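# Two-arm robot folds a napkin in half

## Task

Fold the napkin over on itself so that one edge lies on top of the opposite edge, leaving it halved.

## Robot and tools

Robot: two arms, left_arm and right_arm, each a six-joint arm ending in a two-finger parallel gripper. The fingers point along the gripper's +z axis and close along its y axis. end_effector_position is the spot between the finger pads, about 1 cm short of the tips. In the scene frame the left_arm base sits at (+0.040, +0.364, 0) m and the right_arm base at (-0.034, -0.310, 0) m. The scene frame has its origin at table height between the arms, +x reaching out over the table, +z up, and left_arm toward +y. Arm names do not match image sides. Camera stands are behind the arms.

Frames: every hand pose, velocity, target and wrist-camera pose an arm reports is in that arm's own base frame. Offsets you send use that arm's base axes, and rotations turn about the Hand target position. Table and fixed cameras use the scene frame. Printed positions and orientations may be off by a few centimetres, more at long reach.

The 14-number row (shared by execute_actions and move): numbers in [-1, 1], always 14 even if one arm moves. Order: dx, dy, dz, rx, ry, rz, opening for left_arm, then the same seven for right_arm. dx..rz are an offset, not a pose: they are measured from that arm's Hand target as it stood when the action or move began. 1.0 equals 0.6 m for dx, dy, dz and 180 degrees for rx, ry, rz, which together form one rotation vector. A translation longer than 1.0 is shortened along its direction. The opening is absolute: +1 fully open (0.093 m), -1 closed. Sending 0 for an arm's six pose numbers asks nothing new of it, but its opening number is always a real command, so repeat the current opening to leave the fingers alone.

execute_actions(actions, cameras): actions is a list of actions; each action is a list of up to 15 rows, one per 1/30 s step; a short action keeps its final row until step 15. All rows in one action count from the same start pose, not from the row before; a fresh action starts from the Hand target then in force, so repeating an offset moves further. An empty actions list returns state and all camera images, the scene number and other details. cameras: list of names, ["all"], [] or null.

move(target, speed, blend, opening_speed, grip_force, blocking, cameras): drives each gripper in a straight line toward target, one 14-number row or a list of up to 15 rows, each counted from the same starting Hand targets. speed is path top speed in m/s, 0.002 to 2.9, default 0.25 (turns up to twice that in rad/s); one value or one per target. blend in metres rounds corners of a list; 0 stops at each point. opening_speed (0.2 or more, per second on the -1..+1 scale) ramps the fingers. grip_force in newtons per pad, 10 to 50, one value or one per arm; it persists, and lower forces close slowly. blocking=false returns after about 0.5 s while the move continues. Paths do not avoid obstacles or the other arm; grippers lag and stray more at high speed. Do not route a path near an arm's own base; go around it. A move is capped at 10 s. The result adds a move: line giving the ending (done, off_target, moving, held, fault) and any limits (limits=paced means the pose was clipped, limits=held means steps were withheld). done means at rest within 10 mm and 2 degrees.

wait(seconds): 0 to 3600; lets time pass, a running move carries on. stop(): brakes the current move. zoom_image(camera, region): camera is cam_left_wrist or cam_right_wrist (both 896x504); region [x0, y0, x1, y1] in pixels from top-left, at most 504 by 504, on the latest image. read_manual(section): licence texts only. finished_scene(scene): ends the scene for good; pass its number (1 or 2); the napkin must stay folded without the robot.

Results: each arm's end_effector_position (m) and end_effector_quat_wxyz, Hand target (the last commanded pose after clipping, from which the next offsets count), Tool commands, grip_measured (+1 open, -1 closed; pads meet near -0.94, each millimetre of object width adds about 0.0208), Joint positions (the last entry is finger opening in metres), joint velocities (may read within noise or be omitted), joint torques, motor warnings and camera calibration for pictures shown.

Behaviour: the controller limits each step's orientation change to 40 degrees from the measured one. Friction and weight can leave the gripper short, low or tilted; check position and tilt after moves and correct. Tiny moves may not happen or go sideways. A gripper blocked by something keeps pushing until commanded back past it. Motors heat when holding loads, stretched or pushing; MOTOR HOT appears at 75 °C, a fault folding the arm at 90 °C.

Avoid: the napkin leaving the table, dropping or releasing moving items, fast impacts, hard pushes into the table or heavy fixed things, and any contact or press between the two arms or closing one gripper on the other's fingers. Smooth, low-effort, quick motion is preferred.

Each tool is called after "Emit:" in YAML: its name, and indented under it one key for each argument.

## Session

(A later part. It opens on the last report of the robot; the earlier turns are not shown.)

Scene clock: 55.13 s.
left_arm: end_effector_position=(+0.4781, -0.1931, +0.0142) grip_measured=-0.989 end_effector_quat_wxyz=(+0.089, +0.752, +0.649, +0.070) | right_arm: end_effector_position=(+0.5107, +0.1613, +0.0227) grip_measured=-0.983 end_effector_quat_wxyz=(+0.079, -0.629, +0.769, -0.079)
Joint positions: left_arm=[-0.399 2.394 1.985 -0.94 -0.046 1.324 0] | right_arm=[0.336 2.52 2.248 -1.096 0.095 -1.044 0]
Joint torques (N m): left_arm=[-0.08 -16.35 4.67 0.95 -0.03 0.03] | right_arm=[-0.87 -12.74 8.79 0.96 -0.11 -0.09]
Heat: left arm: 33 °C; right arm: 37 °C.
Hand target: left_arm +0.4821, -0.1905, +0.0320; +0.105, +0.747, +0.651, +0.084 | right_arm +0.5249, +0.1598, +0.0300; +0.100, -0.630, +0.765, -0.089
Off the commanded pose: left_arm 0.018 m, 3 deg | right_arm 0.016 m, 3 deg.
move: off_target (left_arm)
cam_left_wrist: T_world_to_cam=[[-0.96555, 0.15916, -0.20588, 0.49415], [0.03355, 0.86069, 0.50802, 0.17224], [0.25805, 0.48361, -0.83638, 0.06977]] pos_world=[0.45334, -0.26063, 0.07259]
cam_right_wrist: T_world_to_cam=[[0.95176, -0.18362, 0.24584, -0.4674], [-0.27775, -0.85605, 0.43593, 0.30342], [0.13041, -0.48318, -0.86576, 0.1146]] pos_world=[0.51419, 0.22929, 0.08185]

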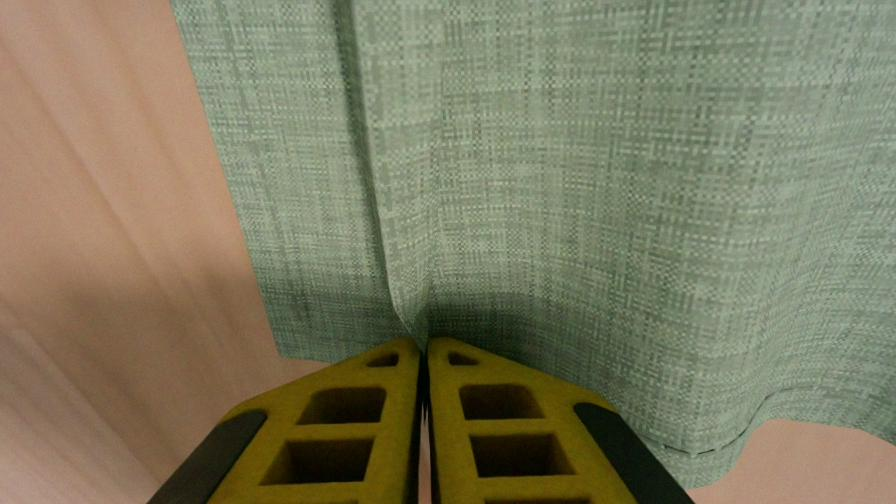

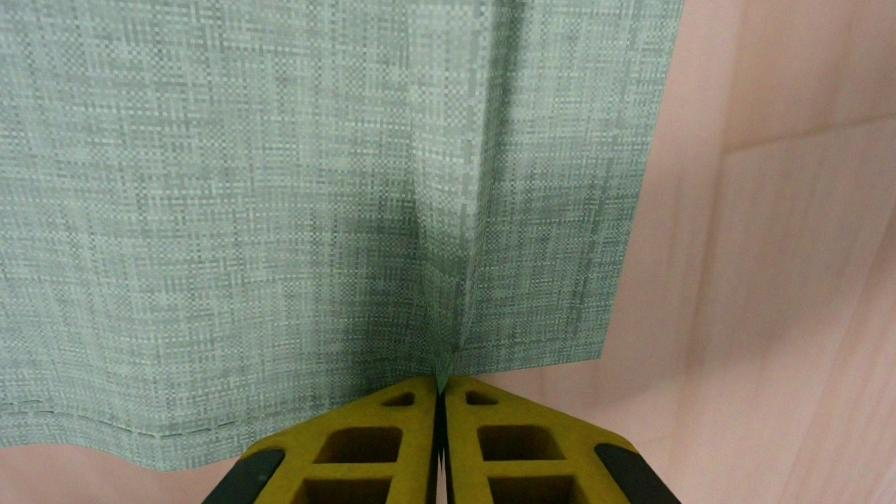

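Emit:
move:
  target:
    - [0, 0, 0, 0, 0, 0, -0.7, 0, 0, 0, 0, 0, 0, -0.7]
    - [0.00817, -0.00083, 0.04167, 0, 0, 0, -0.7, 0.00817, -0.00167, 0.04167, 0, 0, 0, -0.7]
    - [0.00817, -0.00083, 0.12167, 0, 0, 0, -0.7, 0.00817, -0.00167, 0.12167, 0, 0, 0, -0.7]
  speed: [0.06, 0.06, 0.12]
  blend: [0, 0.01, 0]
  opening_speed: 0.6
  cameras: ["all"]

Scene clock: 60.47 s.
left_arm: end_effector_position=(+0.4814, -0.1922, +0.0854) grip_measured=-0.701 end_effector_quat_wxyz=(+0.088, +0.751, +0.650, +0.074) | right_arm: end_effector_position=(+0.5296, +0.1625, +0.0979) grip_measured=-0.703 end_effector_quat_wxyz=(+0.111, -0.627, +0.765, -0.093)
Joint positions: left_arm=[-0.397 2.394 2.267 -1.219 -0.054 1.324 0.012] | right_arm=[0.326 2.676 2.837 -1.457 0.095 -1.06 0.011]
Joint torques (N m): left_arm=[0.21 -13.79 9.57 0.6 -0.02 0.07] | right_arm=[-0.87 -13.23 8.39 0.58 -0.12 -0.08]
Heat: left arm: 37 °C; right arm: 39 °C.
Hand target: left_arm +0.4870, -0.1910, +0.1050; +0.105, +0.747, +0.651, +0.084 | right_arm +0.5298, +0.1588, +0.1030; +0.100, -0.630, +0.765, -0.089
Off the commanded pose: left_arm 0.020 m, 2 deg | right_arm 0.006 m, 1 deg.
elbow stopped short (right arm): the move would have taken joint 3 (elbow) straighter than the controller allows.
move: off_target (left_arm)
cam_left_wrist: T_world_to_cam=[[-0.96487, 0.15726, -0.21045, 0.51144], [0.02791, 0.85789, 0.51308, 0.13699], [0.26123, 0.48918, -0.83214, 0.12715]] pos_world=[0.45644, -0.26015, 0.14316]
cam_right_wrist: T_world_to_cam=[[0.93403, -0.18364, 0.30638, -0.50014], [-0.30125, -0.86589, 0.39936, 0.29459], [0.19195, -0.46531, -0.86408, 0.14221]] pos_world=[0.5286, 0.2294, 0.15847]

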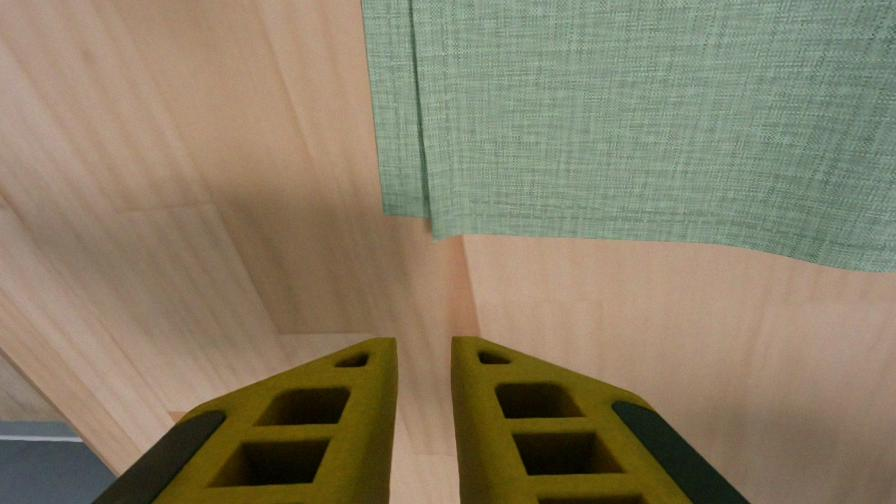

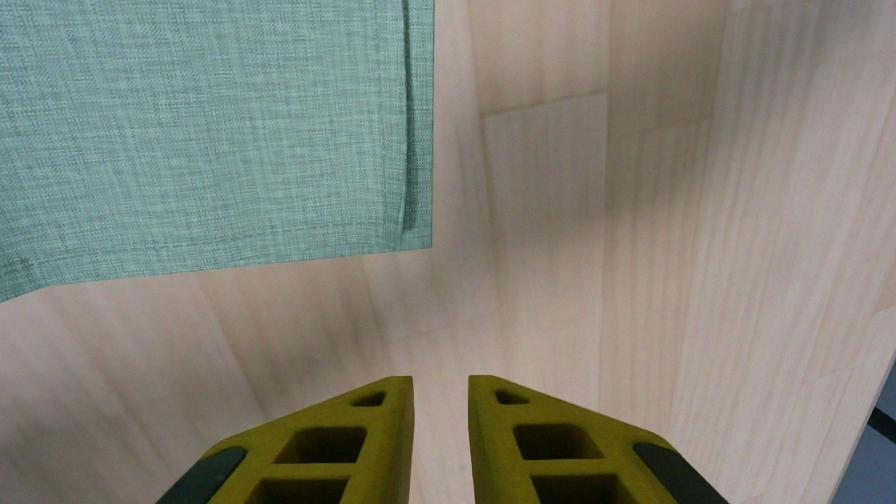

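Emit:
zoom_image:
  camera: "cam_left_wrist"
  region: [300, 100, 600, 300]

Emit:
zoom_image:
  camera: "cam_right_wrist"
  region: [250, 120, 550, 320]

Emit:
zoom_image:
  camera: "cam_left_wrist"
  region: [560, 100, 896, 320]

Scaled by 1.680 from the camera's image (finer frame: 1280x720).

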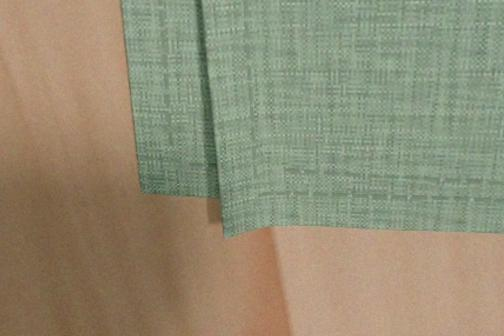

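Scaled by 1.680 from the camera's image (finer frame: 1280x720).

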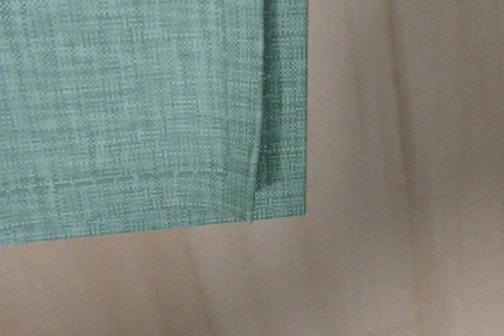

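Scaled by 1.500 from the camera's image (finer frame: 1280x720).

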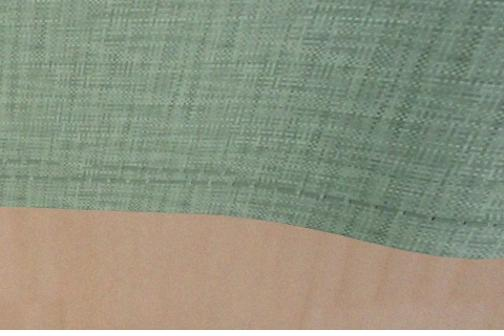

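Emit:
move:
  target:
    - [-0.145, -0.02333, 0.10833, -0.03, 0.037, 0.253, -0.7, -0.11633, 0.06867, 0.12, 0.039, 0.0255, -0.2484, -0.7]
    - [-0.30833, -0.05167, -0.01667, -0.0607, 0.0736, 0.5062, 0.5, -0.27967, 0.152, -0.00167, 0.0786, 0.0511, -0.4968, 0.5]
  speed: 0.35
  blend: [0.05, 0]
  cameras: ["all"]

Scene clock: 73.63 s.
left_arm: end_effector_position=(+0.2978, -0.2158, +0.0765) grip_measured=+0.499 end_effector_quat_wxyz=(-0.023, +0.058, +0.998, +0.023) | right_arm: end_effector_position=(+0.3585, +0.2432, +0.0830) grip_measured=+0.497 end_effector_quat_wxyz=(-0.003, +0.093, +0.995, -0.027)
Joint positions: left_arm=[-0.634 2.014 1.64 -1.26 -0.014 -0.519 0.069] | right_arm=[0.61 2.274 2.075 -1.411 0.036 0.798 0.069]
Joint torques (N m): left_arm=[-0.4 -14.28 5.27 0.49 0.1 -0.07] | right_arm=[0.18 -15.8 5.39 0.45 -0.1 0.24]
Heat: left arm: 42 °C; right arm: 44 °C.
Hand target: left_arm +0.3020, -0.2220, +0.0950; +0.009, +0.052, +0.999, +0.000 | right_arm +0.3620, +0.2500, +0.1020; +0.023, +0.100, +0.995, -0.002
Off the commanded pose: left_arm 0.020 m, 5 deg | right_arm 0.020 m, 4 deg.
move: off_target (left_arm, right_arm); target 2's new opening was sent with left_arm's hand 0.020 m and 5 deg from that target
cam_left_wrist: T_world_to_cam=[[-0.13241, -0.99091, -0.02379, -0.17381], [-0.81914, 0.09588, 0.56553, 0.25071], [-0.5581, 0.09437, -0.82439, 0.3375]] pos_world=[0.37071, -0.22812, 0.13231]
cam_right_wrist: T_world_to_cam=[[-0.17299, -0.98173, 0.07923, 0.28893], [-0.8635, 0.18986, 0.46724, 0.25807], [-0.47375, 0.01241, -0.88057, 0.32358]] pos_world=[0.42612, 0.23064, 0.14147]

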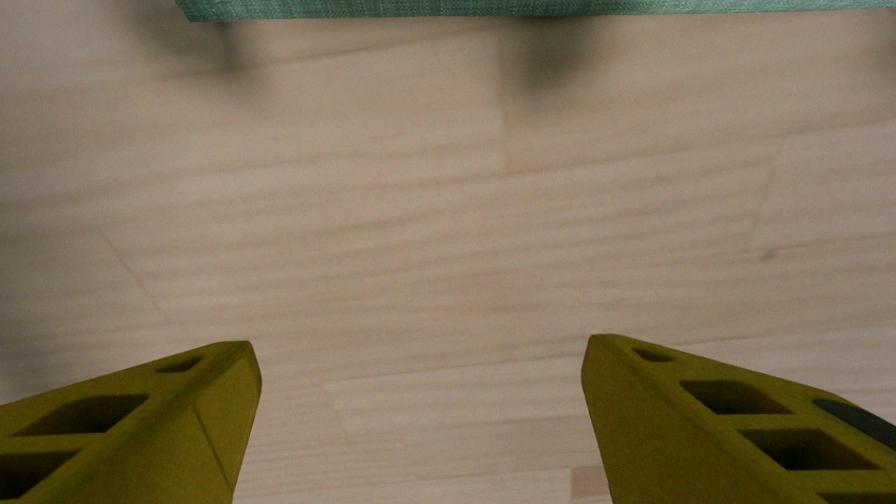

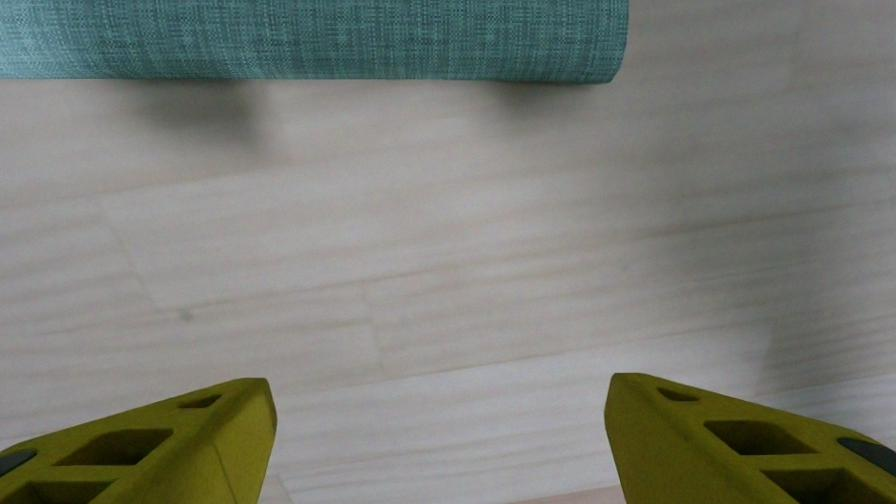

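Emit:
move:
  target: [0.061, -0.001, -0.125, 0, 0, 0, 0.5, 0.04667, -0.01633, -0.12667, 0, 0, 0, 0.5]
  speed: 0.1
  cameras: ["all"]

Scene clock: 79.40 s.
left_arm: end_effector_position=(+0.3333, -0.2191, +0.0222) grip_measured=+0.499 end_effector_quat_wxyz=(+0.001, +0.047, +0.999, +0.008) | right_arm: end_effector_position=(+0.3834, +0.2370, +0.0247) grip_measured=+0.497 end_effector_quat_wxyz=(+0.012, +0.107, +0.994, -0.014)
Joint positions: left_arm=[-0.588 2.126 1.591 -1.043 -0.014 -0.494 0.069] | right_arm=[0.567 2.326 1.932 -1.175 0.036 0.783 0.069]
Joint torques (N m): left_arm=[0.38 -9.4 5.55 0.65 0.1 0.13] | right_arm=[-0.58 -11.9 5.81 0.56 -0.1 -0.09]
Heat: left arm: 43 °C; right arm: 44 °C.
Hand target: left_arm +0.3386, -0.2226, +0.0200; +0.009, +0.052, +0.999, +0.000 | right_arm +0.3900, +0.2402, +0.0260; +0.023, +0.100, +0.995, -0.002
Off the commanded pose: left_arm 0.007 m, 1 deg | right_arm 0.007 m, 2 deg.
move: done
cam_left_wrist: T_world_to_cam=[[-0.11065, -0.99385, 0.0035, -0.18215], [-0.84612, 0.09605, 0.52426, 0.32077], [-0.52138, 0.05505, -0.85155, 0.29258]] pos_world=[0.4038, -0.22794, 0.08162]
cam_right_wrist: T_world_to_cam=[[-0.20223, -0.97804, 0.05038, 0.30276], [-0.87345, 0.20339, 0.44239, 0.30919], [-0.44292, 0.04546, -0.89541, 0.2648]] pos_world=[0.44858, 0.22119, 0.08507]

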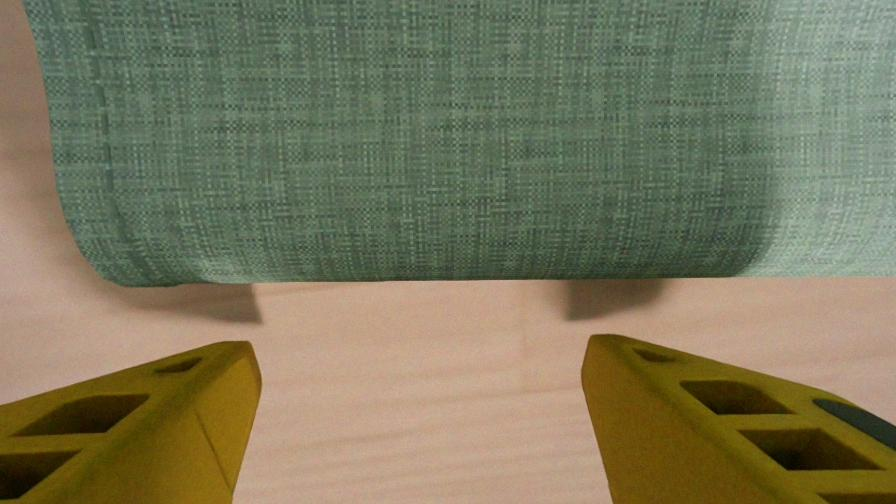

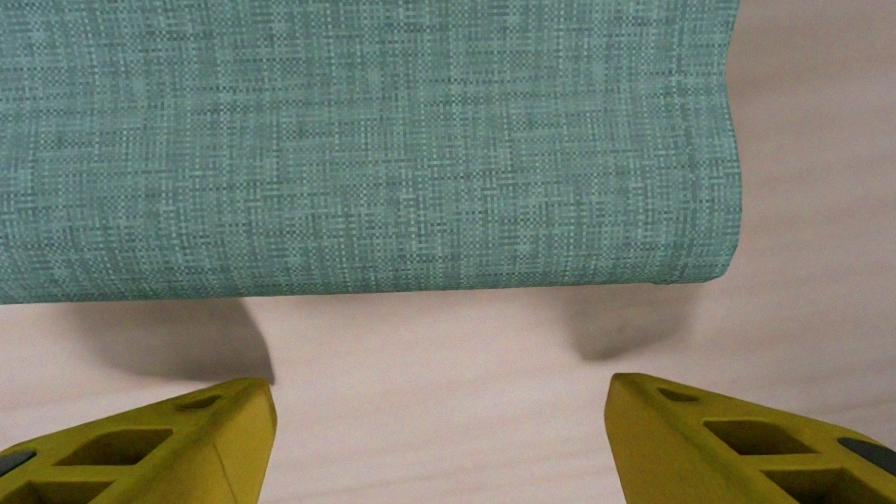

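Emit:
move:
  target:
    - [0.00167, 0, -0.01583, 0, 0, 0, 0.5, 0.00167, 0, -0.01583, 0, 0, 0, 0.5]
    - [0.0265, -0.00304, -0.01583, 0, 0, 0, 0.5, 0.03107, -0.00613, -0.01583, 0, 0, 0, 0.5]
  speed: [0.06, 0.04]
  blend: [0.003, 0]
  cameras: ["all"]

Scene clock: 81.70 s.
left_arm: end_effector_position=(+0.3391, -0.2212, +0.0119) grip_measured=+0.499 end_effector_quat_wxyz=(-0.007, +0.058, +0.998, +0.007) | right_arm: end_effector_position=(+0.4000, +0.2395, +0.0180) grip_measured=+0.497 end_effector_quat_wxyz=(+0.018, +0.097, +0.995, -0.003)
Joint positions: left_arm=[-0.58 2.172 1.622 -1.04 -0.005 -0.463 0.069] | right_arm=[0.549 2.377 1.994 -1.162 0.026 0.743 0.069]
Joint torques (N m): left_arm=[0.75 -8.12 8.39 0.59 -0.01 0.08] | right_arm=[-1.14 -10.59 7.95 0.33 -0.01 -0.06]
Heat: left arm: 43 °C; right arm: 44 °C.
Hand target: left_arm +0.3545, -0.2245, +0.0105; +0.009, +0.052, +0.999, +0.000 | right_arm +0.4087, +0.2365, +0.0165; +0.023, +0.100, +0.995, -0.002
Off the commanded pose: left_arm 0.016 m, 2 deg | right_arm 0.009 m, 1 deg.
move: off_target (left_arm)
cam_left_wrist: T_world_to_cam=[[-0.13333, -0.99105, 0.00645, -0.17519], [-0.83531, 0.11588, 0.53743, 0.3319], [-0.53337, 0.06627, -0.84328, 0.2935]] pos_world=[0.41043, -0.23153, 0.07026]
cam_right_wrist: T_world_to_cam=[[-0.18153, -0.98298, 0.02805, 0.30219], [-0.88331, 0.17553, 0.43469, 0.33682], [-0.43222, 0.05413, -0.90014, 0.25973]] pos_world=[0.46463, 0.22387, 0.07891]

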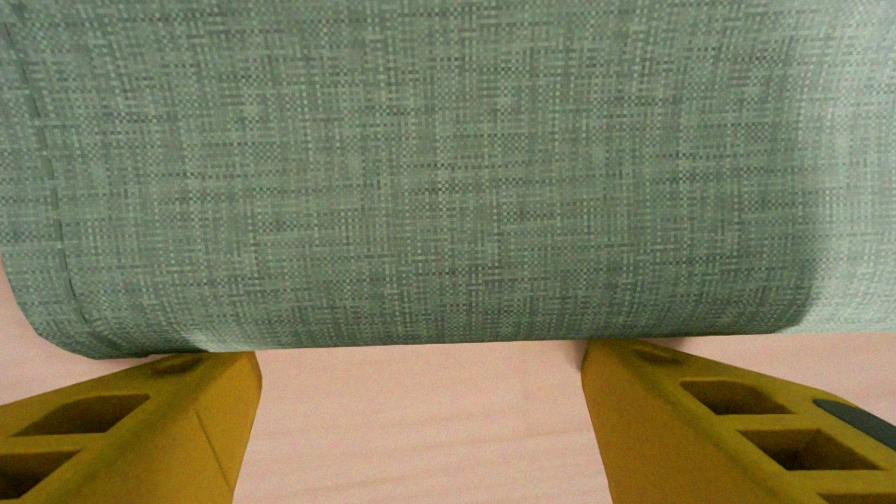

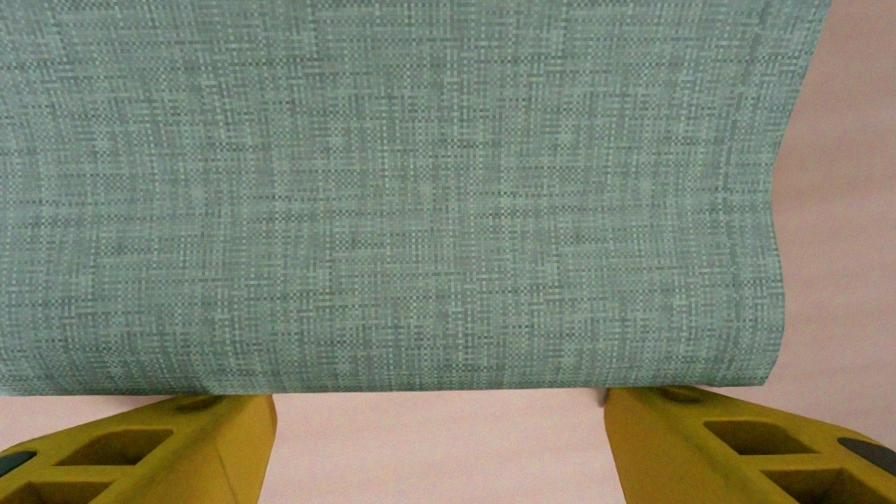

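Emit:
move:
  target: [0.01657, -0.0019, 0, 0, 0, 0, 0.5, 0.01, -0.00197, 0, 0, 0, 0, 0.5]
  speed: 0.03
  cameras: ["all"]

Scene clock: 82.93 s.
left_arm: end_effector_position=(+0.3476, -0.2236, +0.0117) grip_measured=+0.499 end_effector_quat_wxyz=(-0.009, +0.057, +0.998, +0.006) | right_arm: end_effector_position=(+0.4052, +0.2400, +0.0177) grip_measured=+0.497 end_effector_quat_wxyz=(+0.017, +0.096, +0.995, -0.002)
Joint positions: left_arm=[-0.572 2.207 1.678 -1.064 -0.002 -0.459 0.069] | right_arm=[0.543 2.4 2.033 -1.179 0.022 0.735 0.069]
Joint torques (N m): left_arm=[0.96 -8.39 8.44 0.6 -0.03 0.12] | right_arm=[-1.35 -10.73 7.98 0.33 0.01 -0.06]
Heat: left arm: 43 °C; right arm: 44 °C.
Hand target: left_arm +0.3644, -0.2256, +0.0105; +0.009, +0.052, +0.999, +0.000 | right_arm +0.4147, +0.2353, +0.0165; +0.023, +0.100, +0.995, -0.002
Off the commanded pose: left_arm 0.017 m, 2 deg | right_arm 0.011 m, 1 deg.
move: off_target (left_arm, right_arm)
cam_left_wrist: T_world_to_cam=[[-0.13012, -0.99147, 0.008, -0.17764], [-0.83337, 0.11374, 0.54088, 0.33815], [-0.53718, 0.06371, -0.84106, 0.2987]] pos_world=[0.41914, -0.23361, 0.06974]
cam_right_wrist: T_world_to_cam=[[-0.17995, -0.98333, 0.02606, 0.30306], [-0.88286, 0.17313, 0.43656, 0.34188], [-0.4338, 0.05555, -0.8993, 0.26204]] pos_world=[0.47004, 0.22427, 0.0785]

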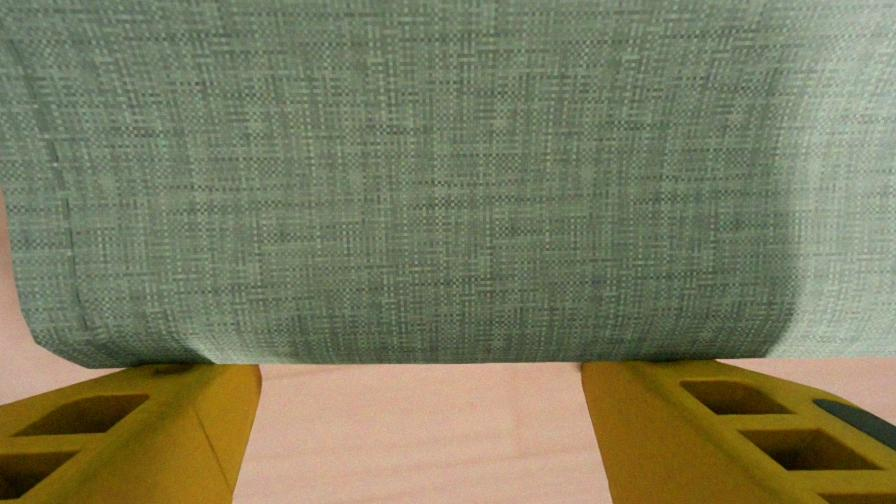

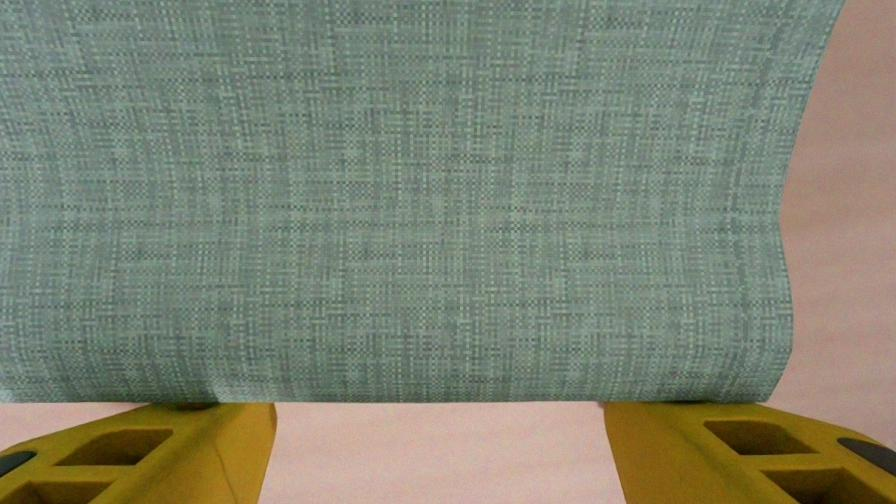

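Emit:
move:
  target: [0.01657, -0.0019, 0, 0, 0, 0, 0.5, 0.01147, -0.00225, 0, 0, 0, 0, 0.5]
  speed: 0.03
  cameras: ["all"]

Scene clock: 84.70 s.
left_arm: end_effector_position=(+0.3578, -0.2254, +0.0123) grip_measured=+0.499 end_effector_quat_wxyz=(-0.009, +0.053, +0.999, +0.006) | right_arm: end_effector_position=(+0.4126, +0.2396, +0.0177) grip_measured=+0.497 end_effector_quat_wxyz=(+0.017, +0.096, +0.995, +0.000)
Joint positions: left_arm=[-0.563 2.242 1.74 -1.089 -0.002 -0.457 0.069] | right_arm=[0.534 2.428 2.082 -1.198 0.021 0.726 0.069]
Joint torques (N m): left_arm=[0.99 -8.66 8.5 0.6 -0.03 0.14] | right_arm=[-1.32 -10.93 8.01 0.32 0.02 -0.06]
Heat: left arm: 42 °C; right arm: 44 °C.
Hand target: left_arm +0.3743, -0.2267, +0.0105; +0.009, +0.052, +0.999, +0.000 | right_arm +0.4215, +0.2340, +0.0165; +0.023, +0.100, +0.995, -0.002
Off the commanded pose: left_arm 0.017 m, 2 deg | right_arm 0.011 m, 1 deg.
move: off_target (left_arm, right_arm)
cam_left_wrist: T_world_to_cam=[[-0.12262, -0.99242, 0.00869, -0.18116], [-0.8349, 0.10788, 0.53973, 0.34578], [-0.53658, 0.05893, -0.84179, 0.30353]] pos_world=[0.42934, -0.23498, 0.07045]
cam_right_wrist: T_world_to_cam=[[-0.17994, -0.9834, 0.02319, 0.30412], [-0.88365, 0.17195, 0.43542, 0.34914], [-0.43218, 0.05786, -0.89993, 0.26399]] pos_world=[0.47734, 0.22377, 0.0785]

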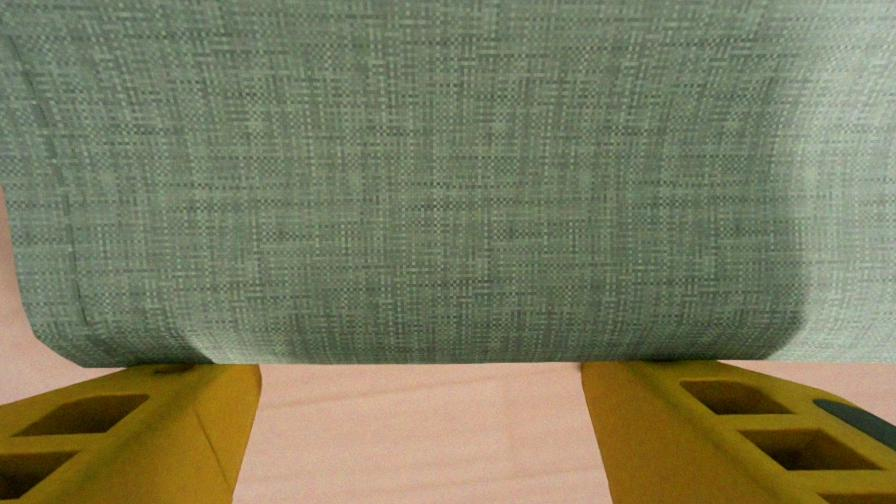

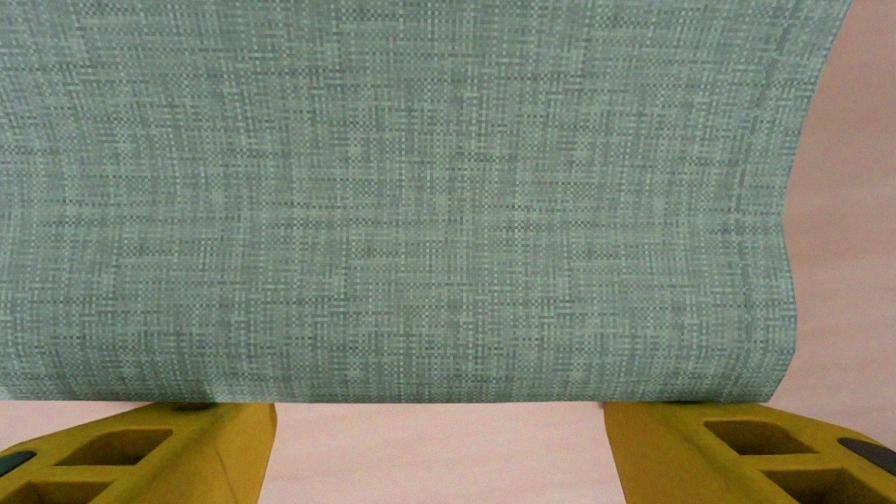

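Emit:
move:
  target:
    - [-0.02383, 0.00283, 0.06583, 0, 0, 0, 0.5, -0.01583, 0.00667, 0.06417, 0, 0, 0, 0.5]
    - [0.0845, -0.0055, 0.2325, -0.019, -0.1656, 0, 0.5, 0.0725, -0.00333, 0.2225, -0.0333, -0.1633, 0, 0.5]
  speed: [0.1, 0.25]
  blend: [0.015, 0]
  cameras: ["all"]

Scene clock: 89.07 s.
left_arm: end_effector_position=(+0.4187, -0.2250, +0.1214) grip_measured=+0.499 end_effector_quat_wxyz=(+0.222, +0.047, +0.974, -0.002) | right_arm: end_effector_position=(+0.4592, +0.2274, +0.1239) grip_measured=+0.497 end_effector_quat_wxyz=(+0.243, +0.100, +0.964, -0.044)
Joint positions: left_arm=[-0.568 2 1.712 -0.886 -0.212 -0.428 0.069] | right_arm=[0.58 2.224 2.056 -1.064 0.372 0.723 0.069]
Joint torques (N m): left_arm=[-0.49 -14.84 6.13 1.75 -0.33 0.13] | right_arm=[0.16 -15.82 6.08 1.37 0.31 -0.1]
Heat: left arm: 42 °C; right arm: 45 °C.
Hand target: left_arm +0.4250, -0.2300, +0.1500; +0.267, +0.050, +0.962, -0.016 | right_arm +0.4650, +0.2320, +0.1500; +0.279, +0.096, +0.955, -0.028
Off the commanded pose: left_arm 0.030 m, 6 deg | right_arm 0.027 m, 5 deg.
move: off_target (left_arm, right_arm)
cam_left_wrist: T_world_to_cam=[[-0.11673, -0.99314, -0.00646, -0.17498], [-0.98768, 0.1154, 0.1057, 0.45604], [-0.10423, 0.01872, -0.99438, 0.25646]] pos_world=[0.45672, -0.23121, 0.20569]
cam_right_wrist: T_world_to_cam=[[-0.2162, -0.97415, 0.06553, 0.30729], [-0.97635, 0.2159, -0.0117, 0.43415], [-0.00275, -0.06651, -0.99778, 0.22369]] pos_world=[0.49093, 0.22049, 0.20814]

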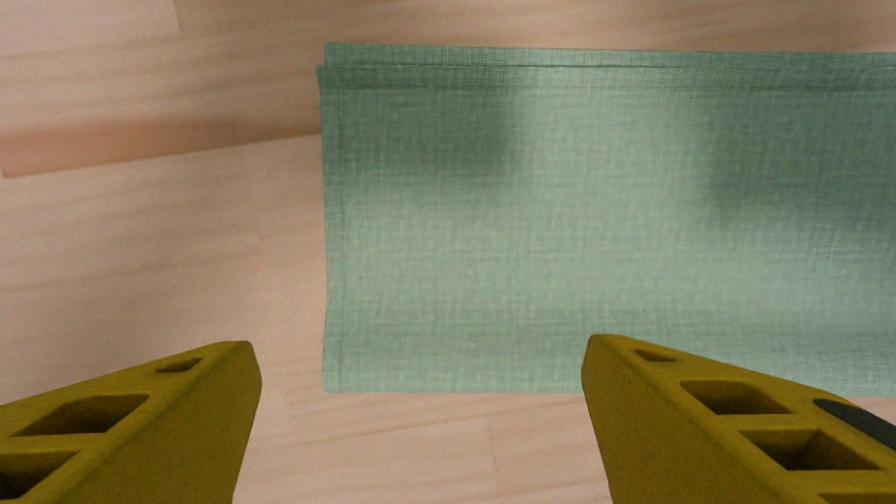

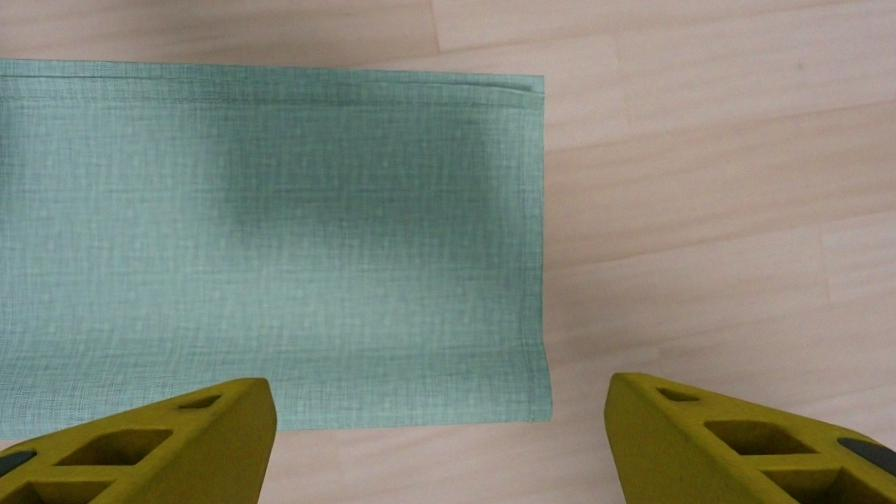

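Emit:
move:
  target:
    - [-0.15333, 0.0125, -0.15833, 0.019, 0.1656, 0, 0.5, -0.13167, 0.01583, -0.15, 0.0333, 0.1633, 0, 0.5]
    - [-0.14167, 0.01083, -0.2325, 0.019, 0.1656, 0, 0.5, -0.11833, 0.01333, -0.2225, 0.0333, 0.1633, 0, 0.5]
    - [-0.06583, 0.0025, -0.2325, 0.019, 0.1656, 0, 0.5, -0.05733, 0.00083, -0.2225, 0.0333, 0.1633, 0, 0.5]
  speed: [0.25, 0.1, 0.04]
  blend: [0.02, 0.003, 0]
  cameras: ["all"]

Scene clock: 96.30 s.
left_arm: end_effector_position=(+0.3698, -0.2272, +0.0119) grip_measured=+0.499 end_effector_quat_wxyz=(-0.008, +0.051, +0.999, +0.006) | right_arm: end_effector_position=(+0.4230, +0.2391, +0.0184) grip_measured=+0.497 end_effector_quat_wxyz=(+0.020, +0.096, +0.995, +0.002)
Joint positions: left_arm=[-0.552 2.287 1.813 -1.116 -0.003 -0.45 0.069] | right_arm=[0.521 2.466 2.155 -1.225 0.019 0.714 0.069]
Joint torques (N m): left_arm=[0.94 -8.99 8.53 0.57 -0.02 0.15] | right_arm=[-1.31 -11.21 7.98 0.28 0.02 -0.06]
Heat: left arm: 42 °C; right arm: 46 °C.
Hand target: left_arm +0.3856, -0.2285, +0.0105; +0.009, +0.052, +0.999, +0.000 | right_arm +0.4306, +0.2325, +0.0165; +0.023, +0.100, +0.995, -0.002
Off the commanded pose: left_arm 0.016 m, 2 deg | right_arm 0.010 m, 1 deg.
move: off_target (left_arm)
cam_left_wrist: T_world_to_cam=[[-0.11954, -0.9928, 0.00806, -0.18268], [-0.83633, 0.10507, 0.53806, 0.35608], [-0.53503, 0.05758, -0.84287, 0.30892]] pos_world=[0.44124, -0.23657, 0.07026]
cam_right_wrist: T_world_to_cam=[[-0.17996, -0.9835, 0.01851, 0.30554], [-0.88561, 0.17018, 0.43212, 0.35939], [-0.42814, 0.06137, -0.90162, 0.26667]] pos_world=[0.48744, 0.22297, 0.07948]

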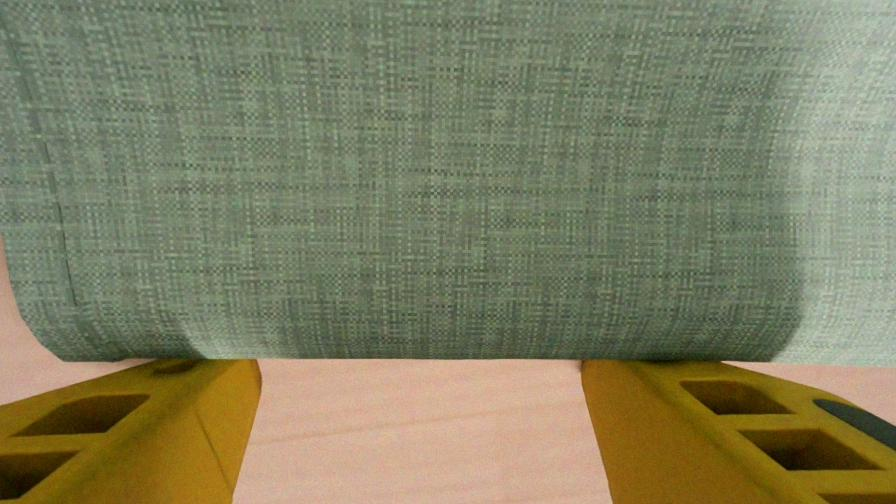

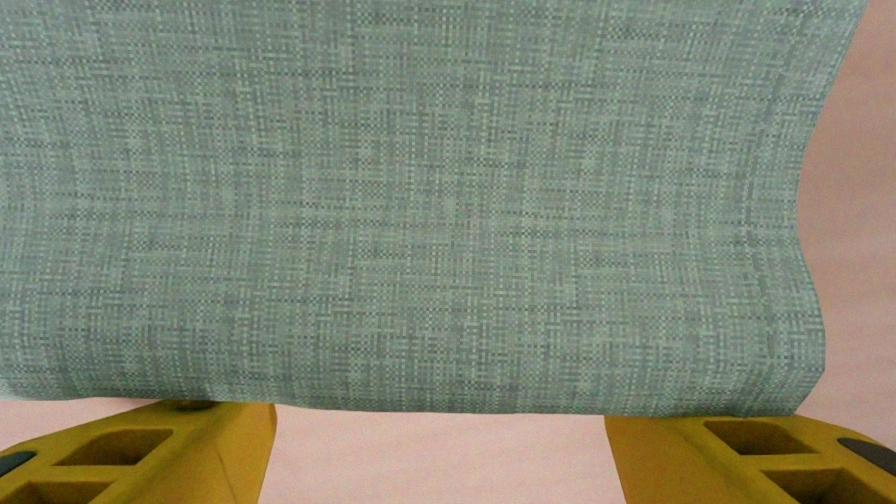

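Emit:
move:
  target:
    - [-0.026, 0.00333, 0.06583, 0, 0, 0, 0.5, -0.01933, 0.00667, 0.06417, 0, 0, 0, 0.5]
    - [0.09067, -0.0025, 0.2325, -0.019, -0.1656, 0, 0.5, 0.08233, -0.00083, 0.2225, -0.0333, -0.1633, 0, 0.5]
  speed: [0.1, 0.25]
  blend: [0.015, 0]
  cameras: ["all"]

Scene clock: 100.20 s.
left_arm: end_effector_position=(+0.4328, -0.2260, +0.1198) grip_measured=+0.499 end_effector_quat_wxyz=(+0.220, +0.048, +0.974, -0.003) | right_arm: end_effector_position=(+0.4745, +0.2270, +0.1221) grip_measured=+0.497 end_effector_quat_wxyz=(+0.242, +0.101, +0.964, -0.045)
Joint positions: left_arm=[-0.551 2.052 1.783 -0.903 -0.203 -0.411 0.069] | right_arm=[0.561 2.29 2.159 -1.096 0.366 0.706 0.069]
Joint torques (N m): left_arm=[-0.43 -15.39 6.13 1.76 -0.32 0.13] | right_arm=[0.17 -16.55 6.06 1.37 0.3 -0.09]
Heat: left arm: 43 °C; right arm: 48 °C.
Hand target: left_arm +0.4400, -0.2300, +0.1500; +0.267, +0.050, +0.962, -0.016 | right_arm +0.4800, +0.2320, +0.1500; +0.279, +0.096, +0.955, -0.028
Off the commanded pose: left_arm 0.031 m, 6 deg | right_arm 0.029 m, 5 deg.
move: off_target (left_arm, right_arm)
cam_left_wrist: T_world_to_cam=[[-0.11867, -0.99292, -0.00539, -0.17357], [-0.98716, 0.11739, 0.10835, 0.47014], [-0.10695, 0.01818, -0.9941, 0.25738]] pos_world=[0.47103, -0.23221, 0.20398]
cam_right_wrist: T_world_to_cam=[[-0.21762, -0.97378, 0.06627, 0.31084], [-0.97603, 0.21741, -0.0103, 0.44846], [-0.00438, -0.06692, -0.99775, 0.22272]] pos_world=[0.50633, 0.22009, 0.20624]

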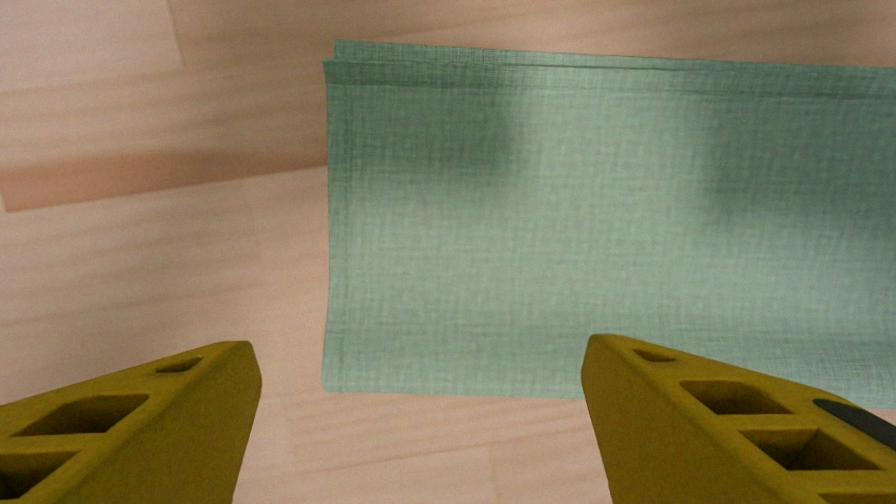

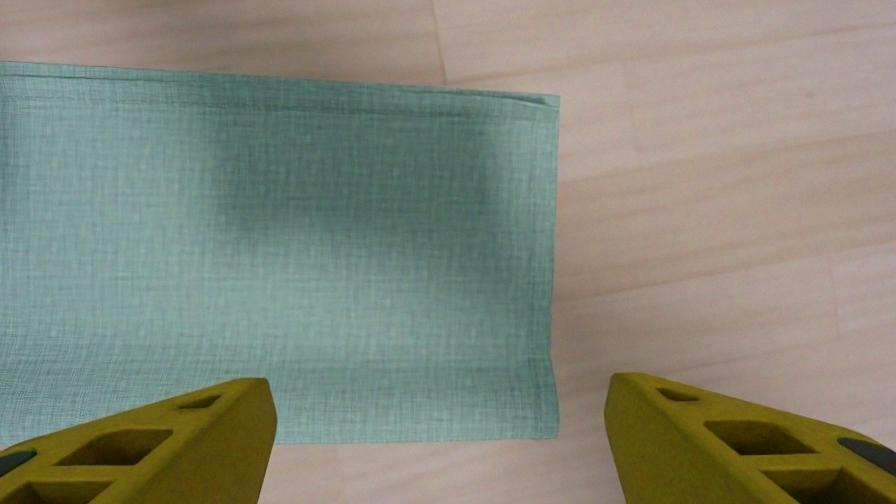

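Emit:
zoom_image:
  camera: "cam_right_wrist"
  region: [380, 40, 632, 180]

Emit:
zoom_image:
  camera: "cam_left_wrist"
  region: [280, 10, 532, 150]

Emit:
zoom_image:
  camera: "cam_left_wrist"
  region: [600, 20, 896, 180]

Scaled by 2.000 from the camera's image (finer frame: 1280x720).

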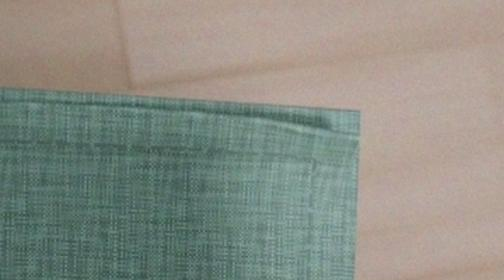

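Scaled by 2.000 from the camera's image (finer frame: 1280x720).

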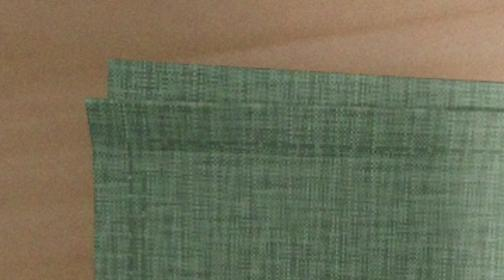

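Scaled by 1.703 from the camera's image (finer frame: 1280x720).

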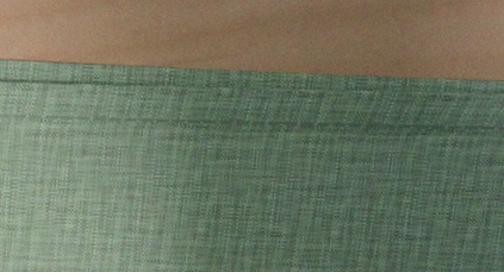

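Emit:
move:
  target:
    - [-0.15333, 0.0275, -0.15, 0.019, 0.1656, 0, 0.5, 0, 0, 0, 0, 0, 0, 0.5]
    - [-0.13667, 0.025, -0.2225, 0.019, 0.1656, 0, 0.5, 0, 0, 0, 0, 0, 0, 0.5]
    - [-0.06667, 0.0175, -0.2225, 0.019, 0.1656, 0, 0.5, 0, 0, 0, 0, 0, 0, 0.5]
  speed: [0.25, 0.1, 0.04]
  blend: [0.02, 0.003, 0]
  cameras: ["all"]

Scene clock: 106.77 s.
left_arm: end_effector_position=(+0.3919, -0.2196, +0.0128) grip_measured=+0.499 end_effector_quat_wxyz=(+0.005, +0.051, +0.999, +0.005) | right_arm: end_effector_position=(+0.4748, +0.2272, +0.1223) grip_measured=+0.497 end_effector_quat_wxyz=(+0.242, +0.101, +0.964, -0.044)
Joint positions: left_arm=[-0.515 2.327 1.885 -1.125 -0.012 -0.414 0.069] | right_arm=[0.561 2.29 2.159 -1.095 0.366 0.706 0.069]
Joint torques (N m): left_arm=[0.59 -10.25 8.98 0.2 0.11 0.13] | right_arm=[0.16 -16.54 6.04 1.37 0.3 -0.09]
Heat: left arm: 44 °C; right arm: 52 °C.
Hand target: left_arm +0.4000, -0.2195, +0.0165; +0.009, +0.052, +0.999, +0.000 | right_arm +0.4800, +0.2320, +0.1500; +0.279, +0.096, +0.955, -0.028
Off the commanded pose: left_arm 0.009 m, 1 deg | right_arm 0.029 m, 5 deg.
move: done
cam_left_wrist: T_world_to_cam=[[-0.11835, -0.99293, 0.00902, -0.17293], [-0.84918, 0.10591, 0.51737, 0.37878], [-0.51467, 0.05357, -0.85571, 0.31221]] pos_world=[0.46187, -0.22855, 0.07275]
cam_right_wrist: T_world_to_cam=[[-0.21769, -0.97384, 0.0652, 0.31131], [-0.97601, 0.21742, -0.0114, 0.44874], [-0.00308, -0.06612, -0.99781, 0.22211]] pos_world=[0.50643, 0.22029, 0.20644]

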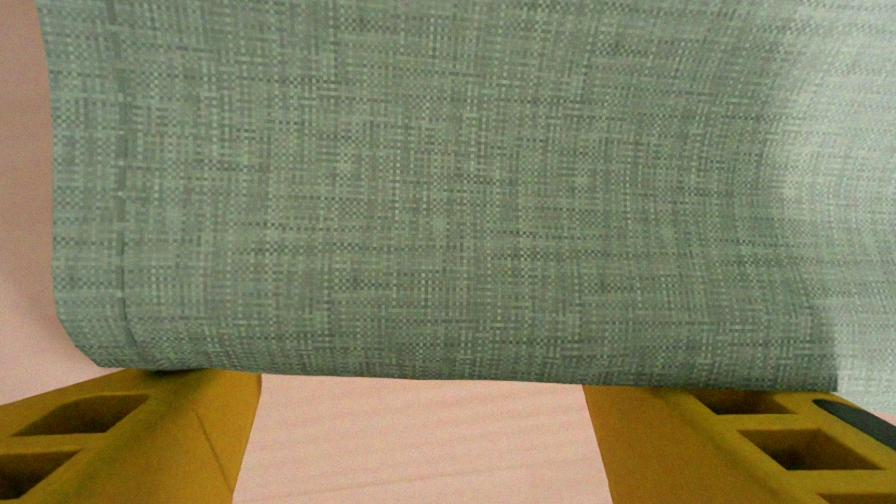

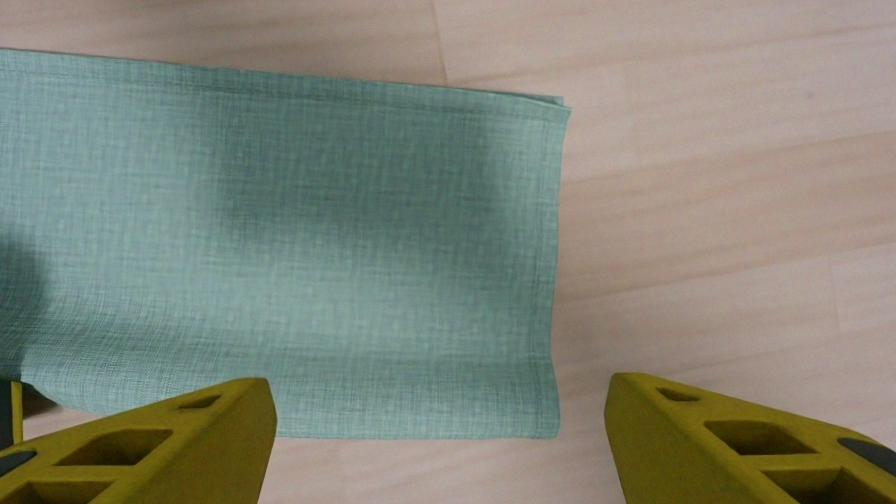

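Emit:
move:
  target:
    - [-0.02333, 0.0025, 0.06417, 0, 0, 0, 0.5, 0, 0, 0, 0, 0, 0, 0.5]
    - [0.06667, -0.0175, 0.2225, -0.019, -0.1656, 0, 0.5, 0, 0, 0, 0, 0, 0, 0.5]
  speed: [0.1, 0.25]
  blend: [0.015, 0]
  cameras: ["all"]

Scene clock: 109.90 s.
left_arm: end_effector_position=(+0.4320, -0.2273, +0.1205) grip_measured=+0.499 end_effector_quat_wxyz=(+0.221, +0.049, +0.974, -0.004) | right_arm: end_effector_position=(+0.4748, +0.2272, +0.1223) grip_measured=+0.497 end_effector_quat_wxyz=(+0.242, +0.101, +0.964, -0.044)
Joint positions: left_arm=[-0.554 2.051 1.783 -0.903 -0.203 -0.411 0.069] | right_arm=[0.561 2.29 2.159 -1.095 0.366 0.706 0.069]
Joint torques (N m): left_arm=[-0.36 -15.24 6.13 1.76 -0.32 0.13] | right_arm=[0.16 -16.55 6.02 1.38 0.3 -0.1]
Heat: left arm: 45 °C; right arm: 54 °C.
Hand target: left_arm +0.4400, -0.2300, +0.1500; +0.267, +0.050, +0.962, -0.016 | right_arm +0.4800, +0.2320, +0.1500; +0.279, +0.096, +0.955, -0.028
Off the commanded pose: left_arm 0.031 m, 6 deg | right_arm 0.029 m, 5 deg.
move: off_target (left_arm)
cam_left_wrist: T_world_to_cam=[[-0.12169, -0.99256, -0.00476, -0.17359], [-0.98693, 0.12049, 0.10701, 0.4702], [-0.10564, 0.01772, -0.99425, 0.25741]] pos_world=[0.47012, -0.23351, 0.20478]
cam_right_wrist: T_world_to_cam=[[-0.21769, -0.97384, 0.0652, 0.31131], [-0.97601, 0.21742, -0.0114, 0.44874], [-0.00308, -0.06612, -0.99781, 0.22211]] pos_world=[0.50643, 0.22029, 0.20644]

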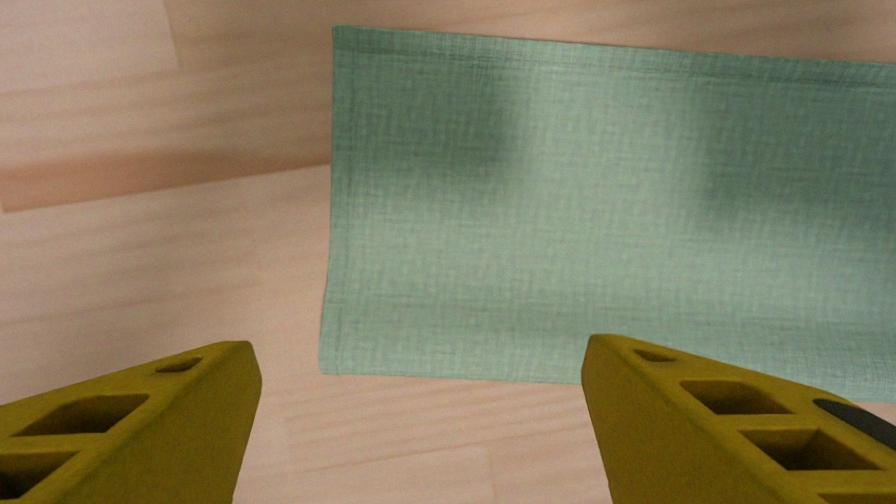

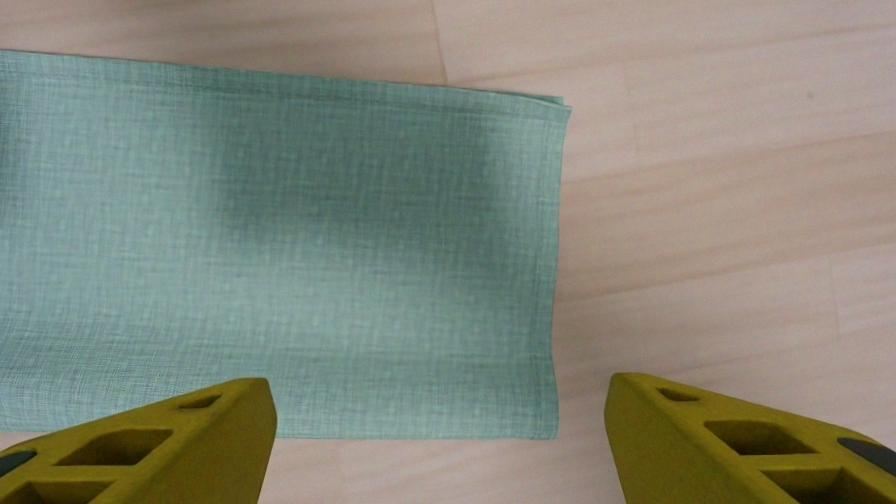

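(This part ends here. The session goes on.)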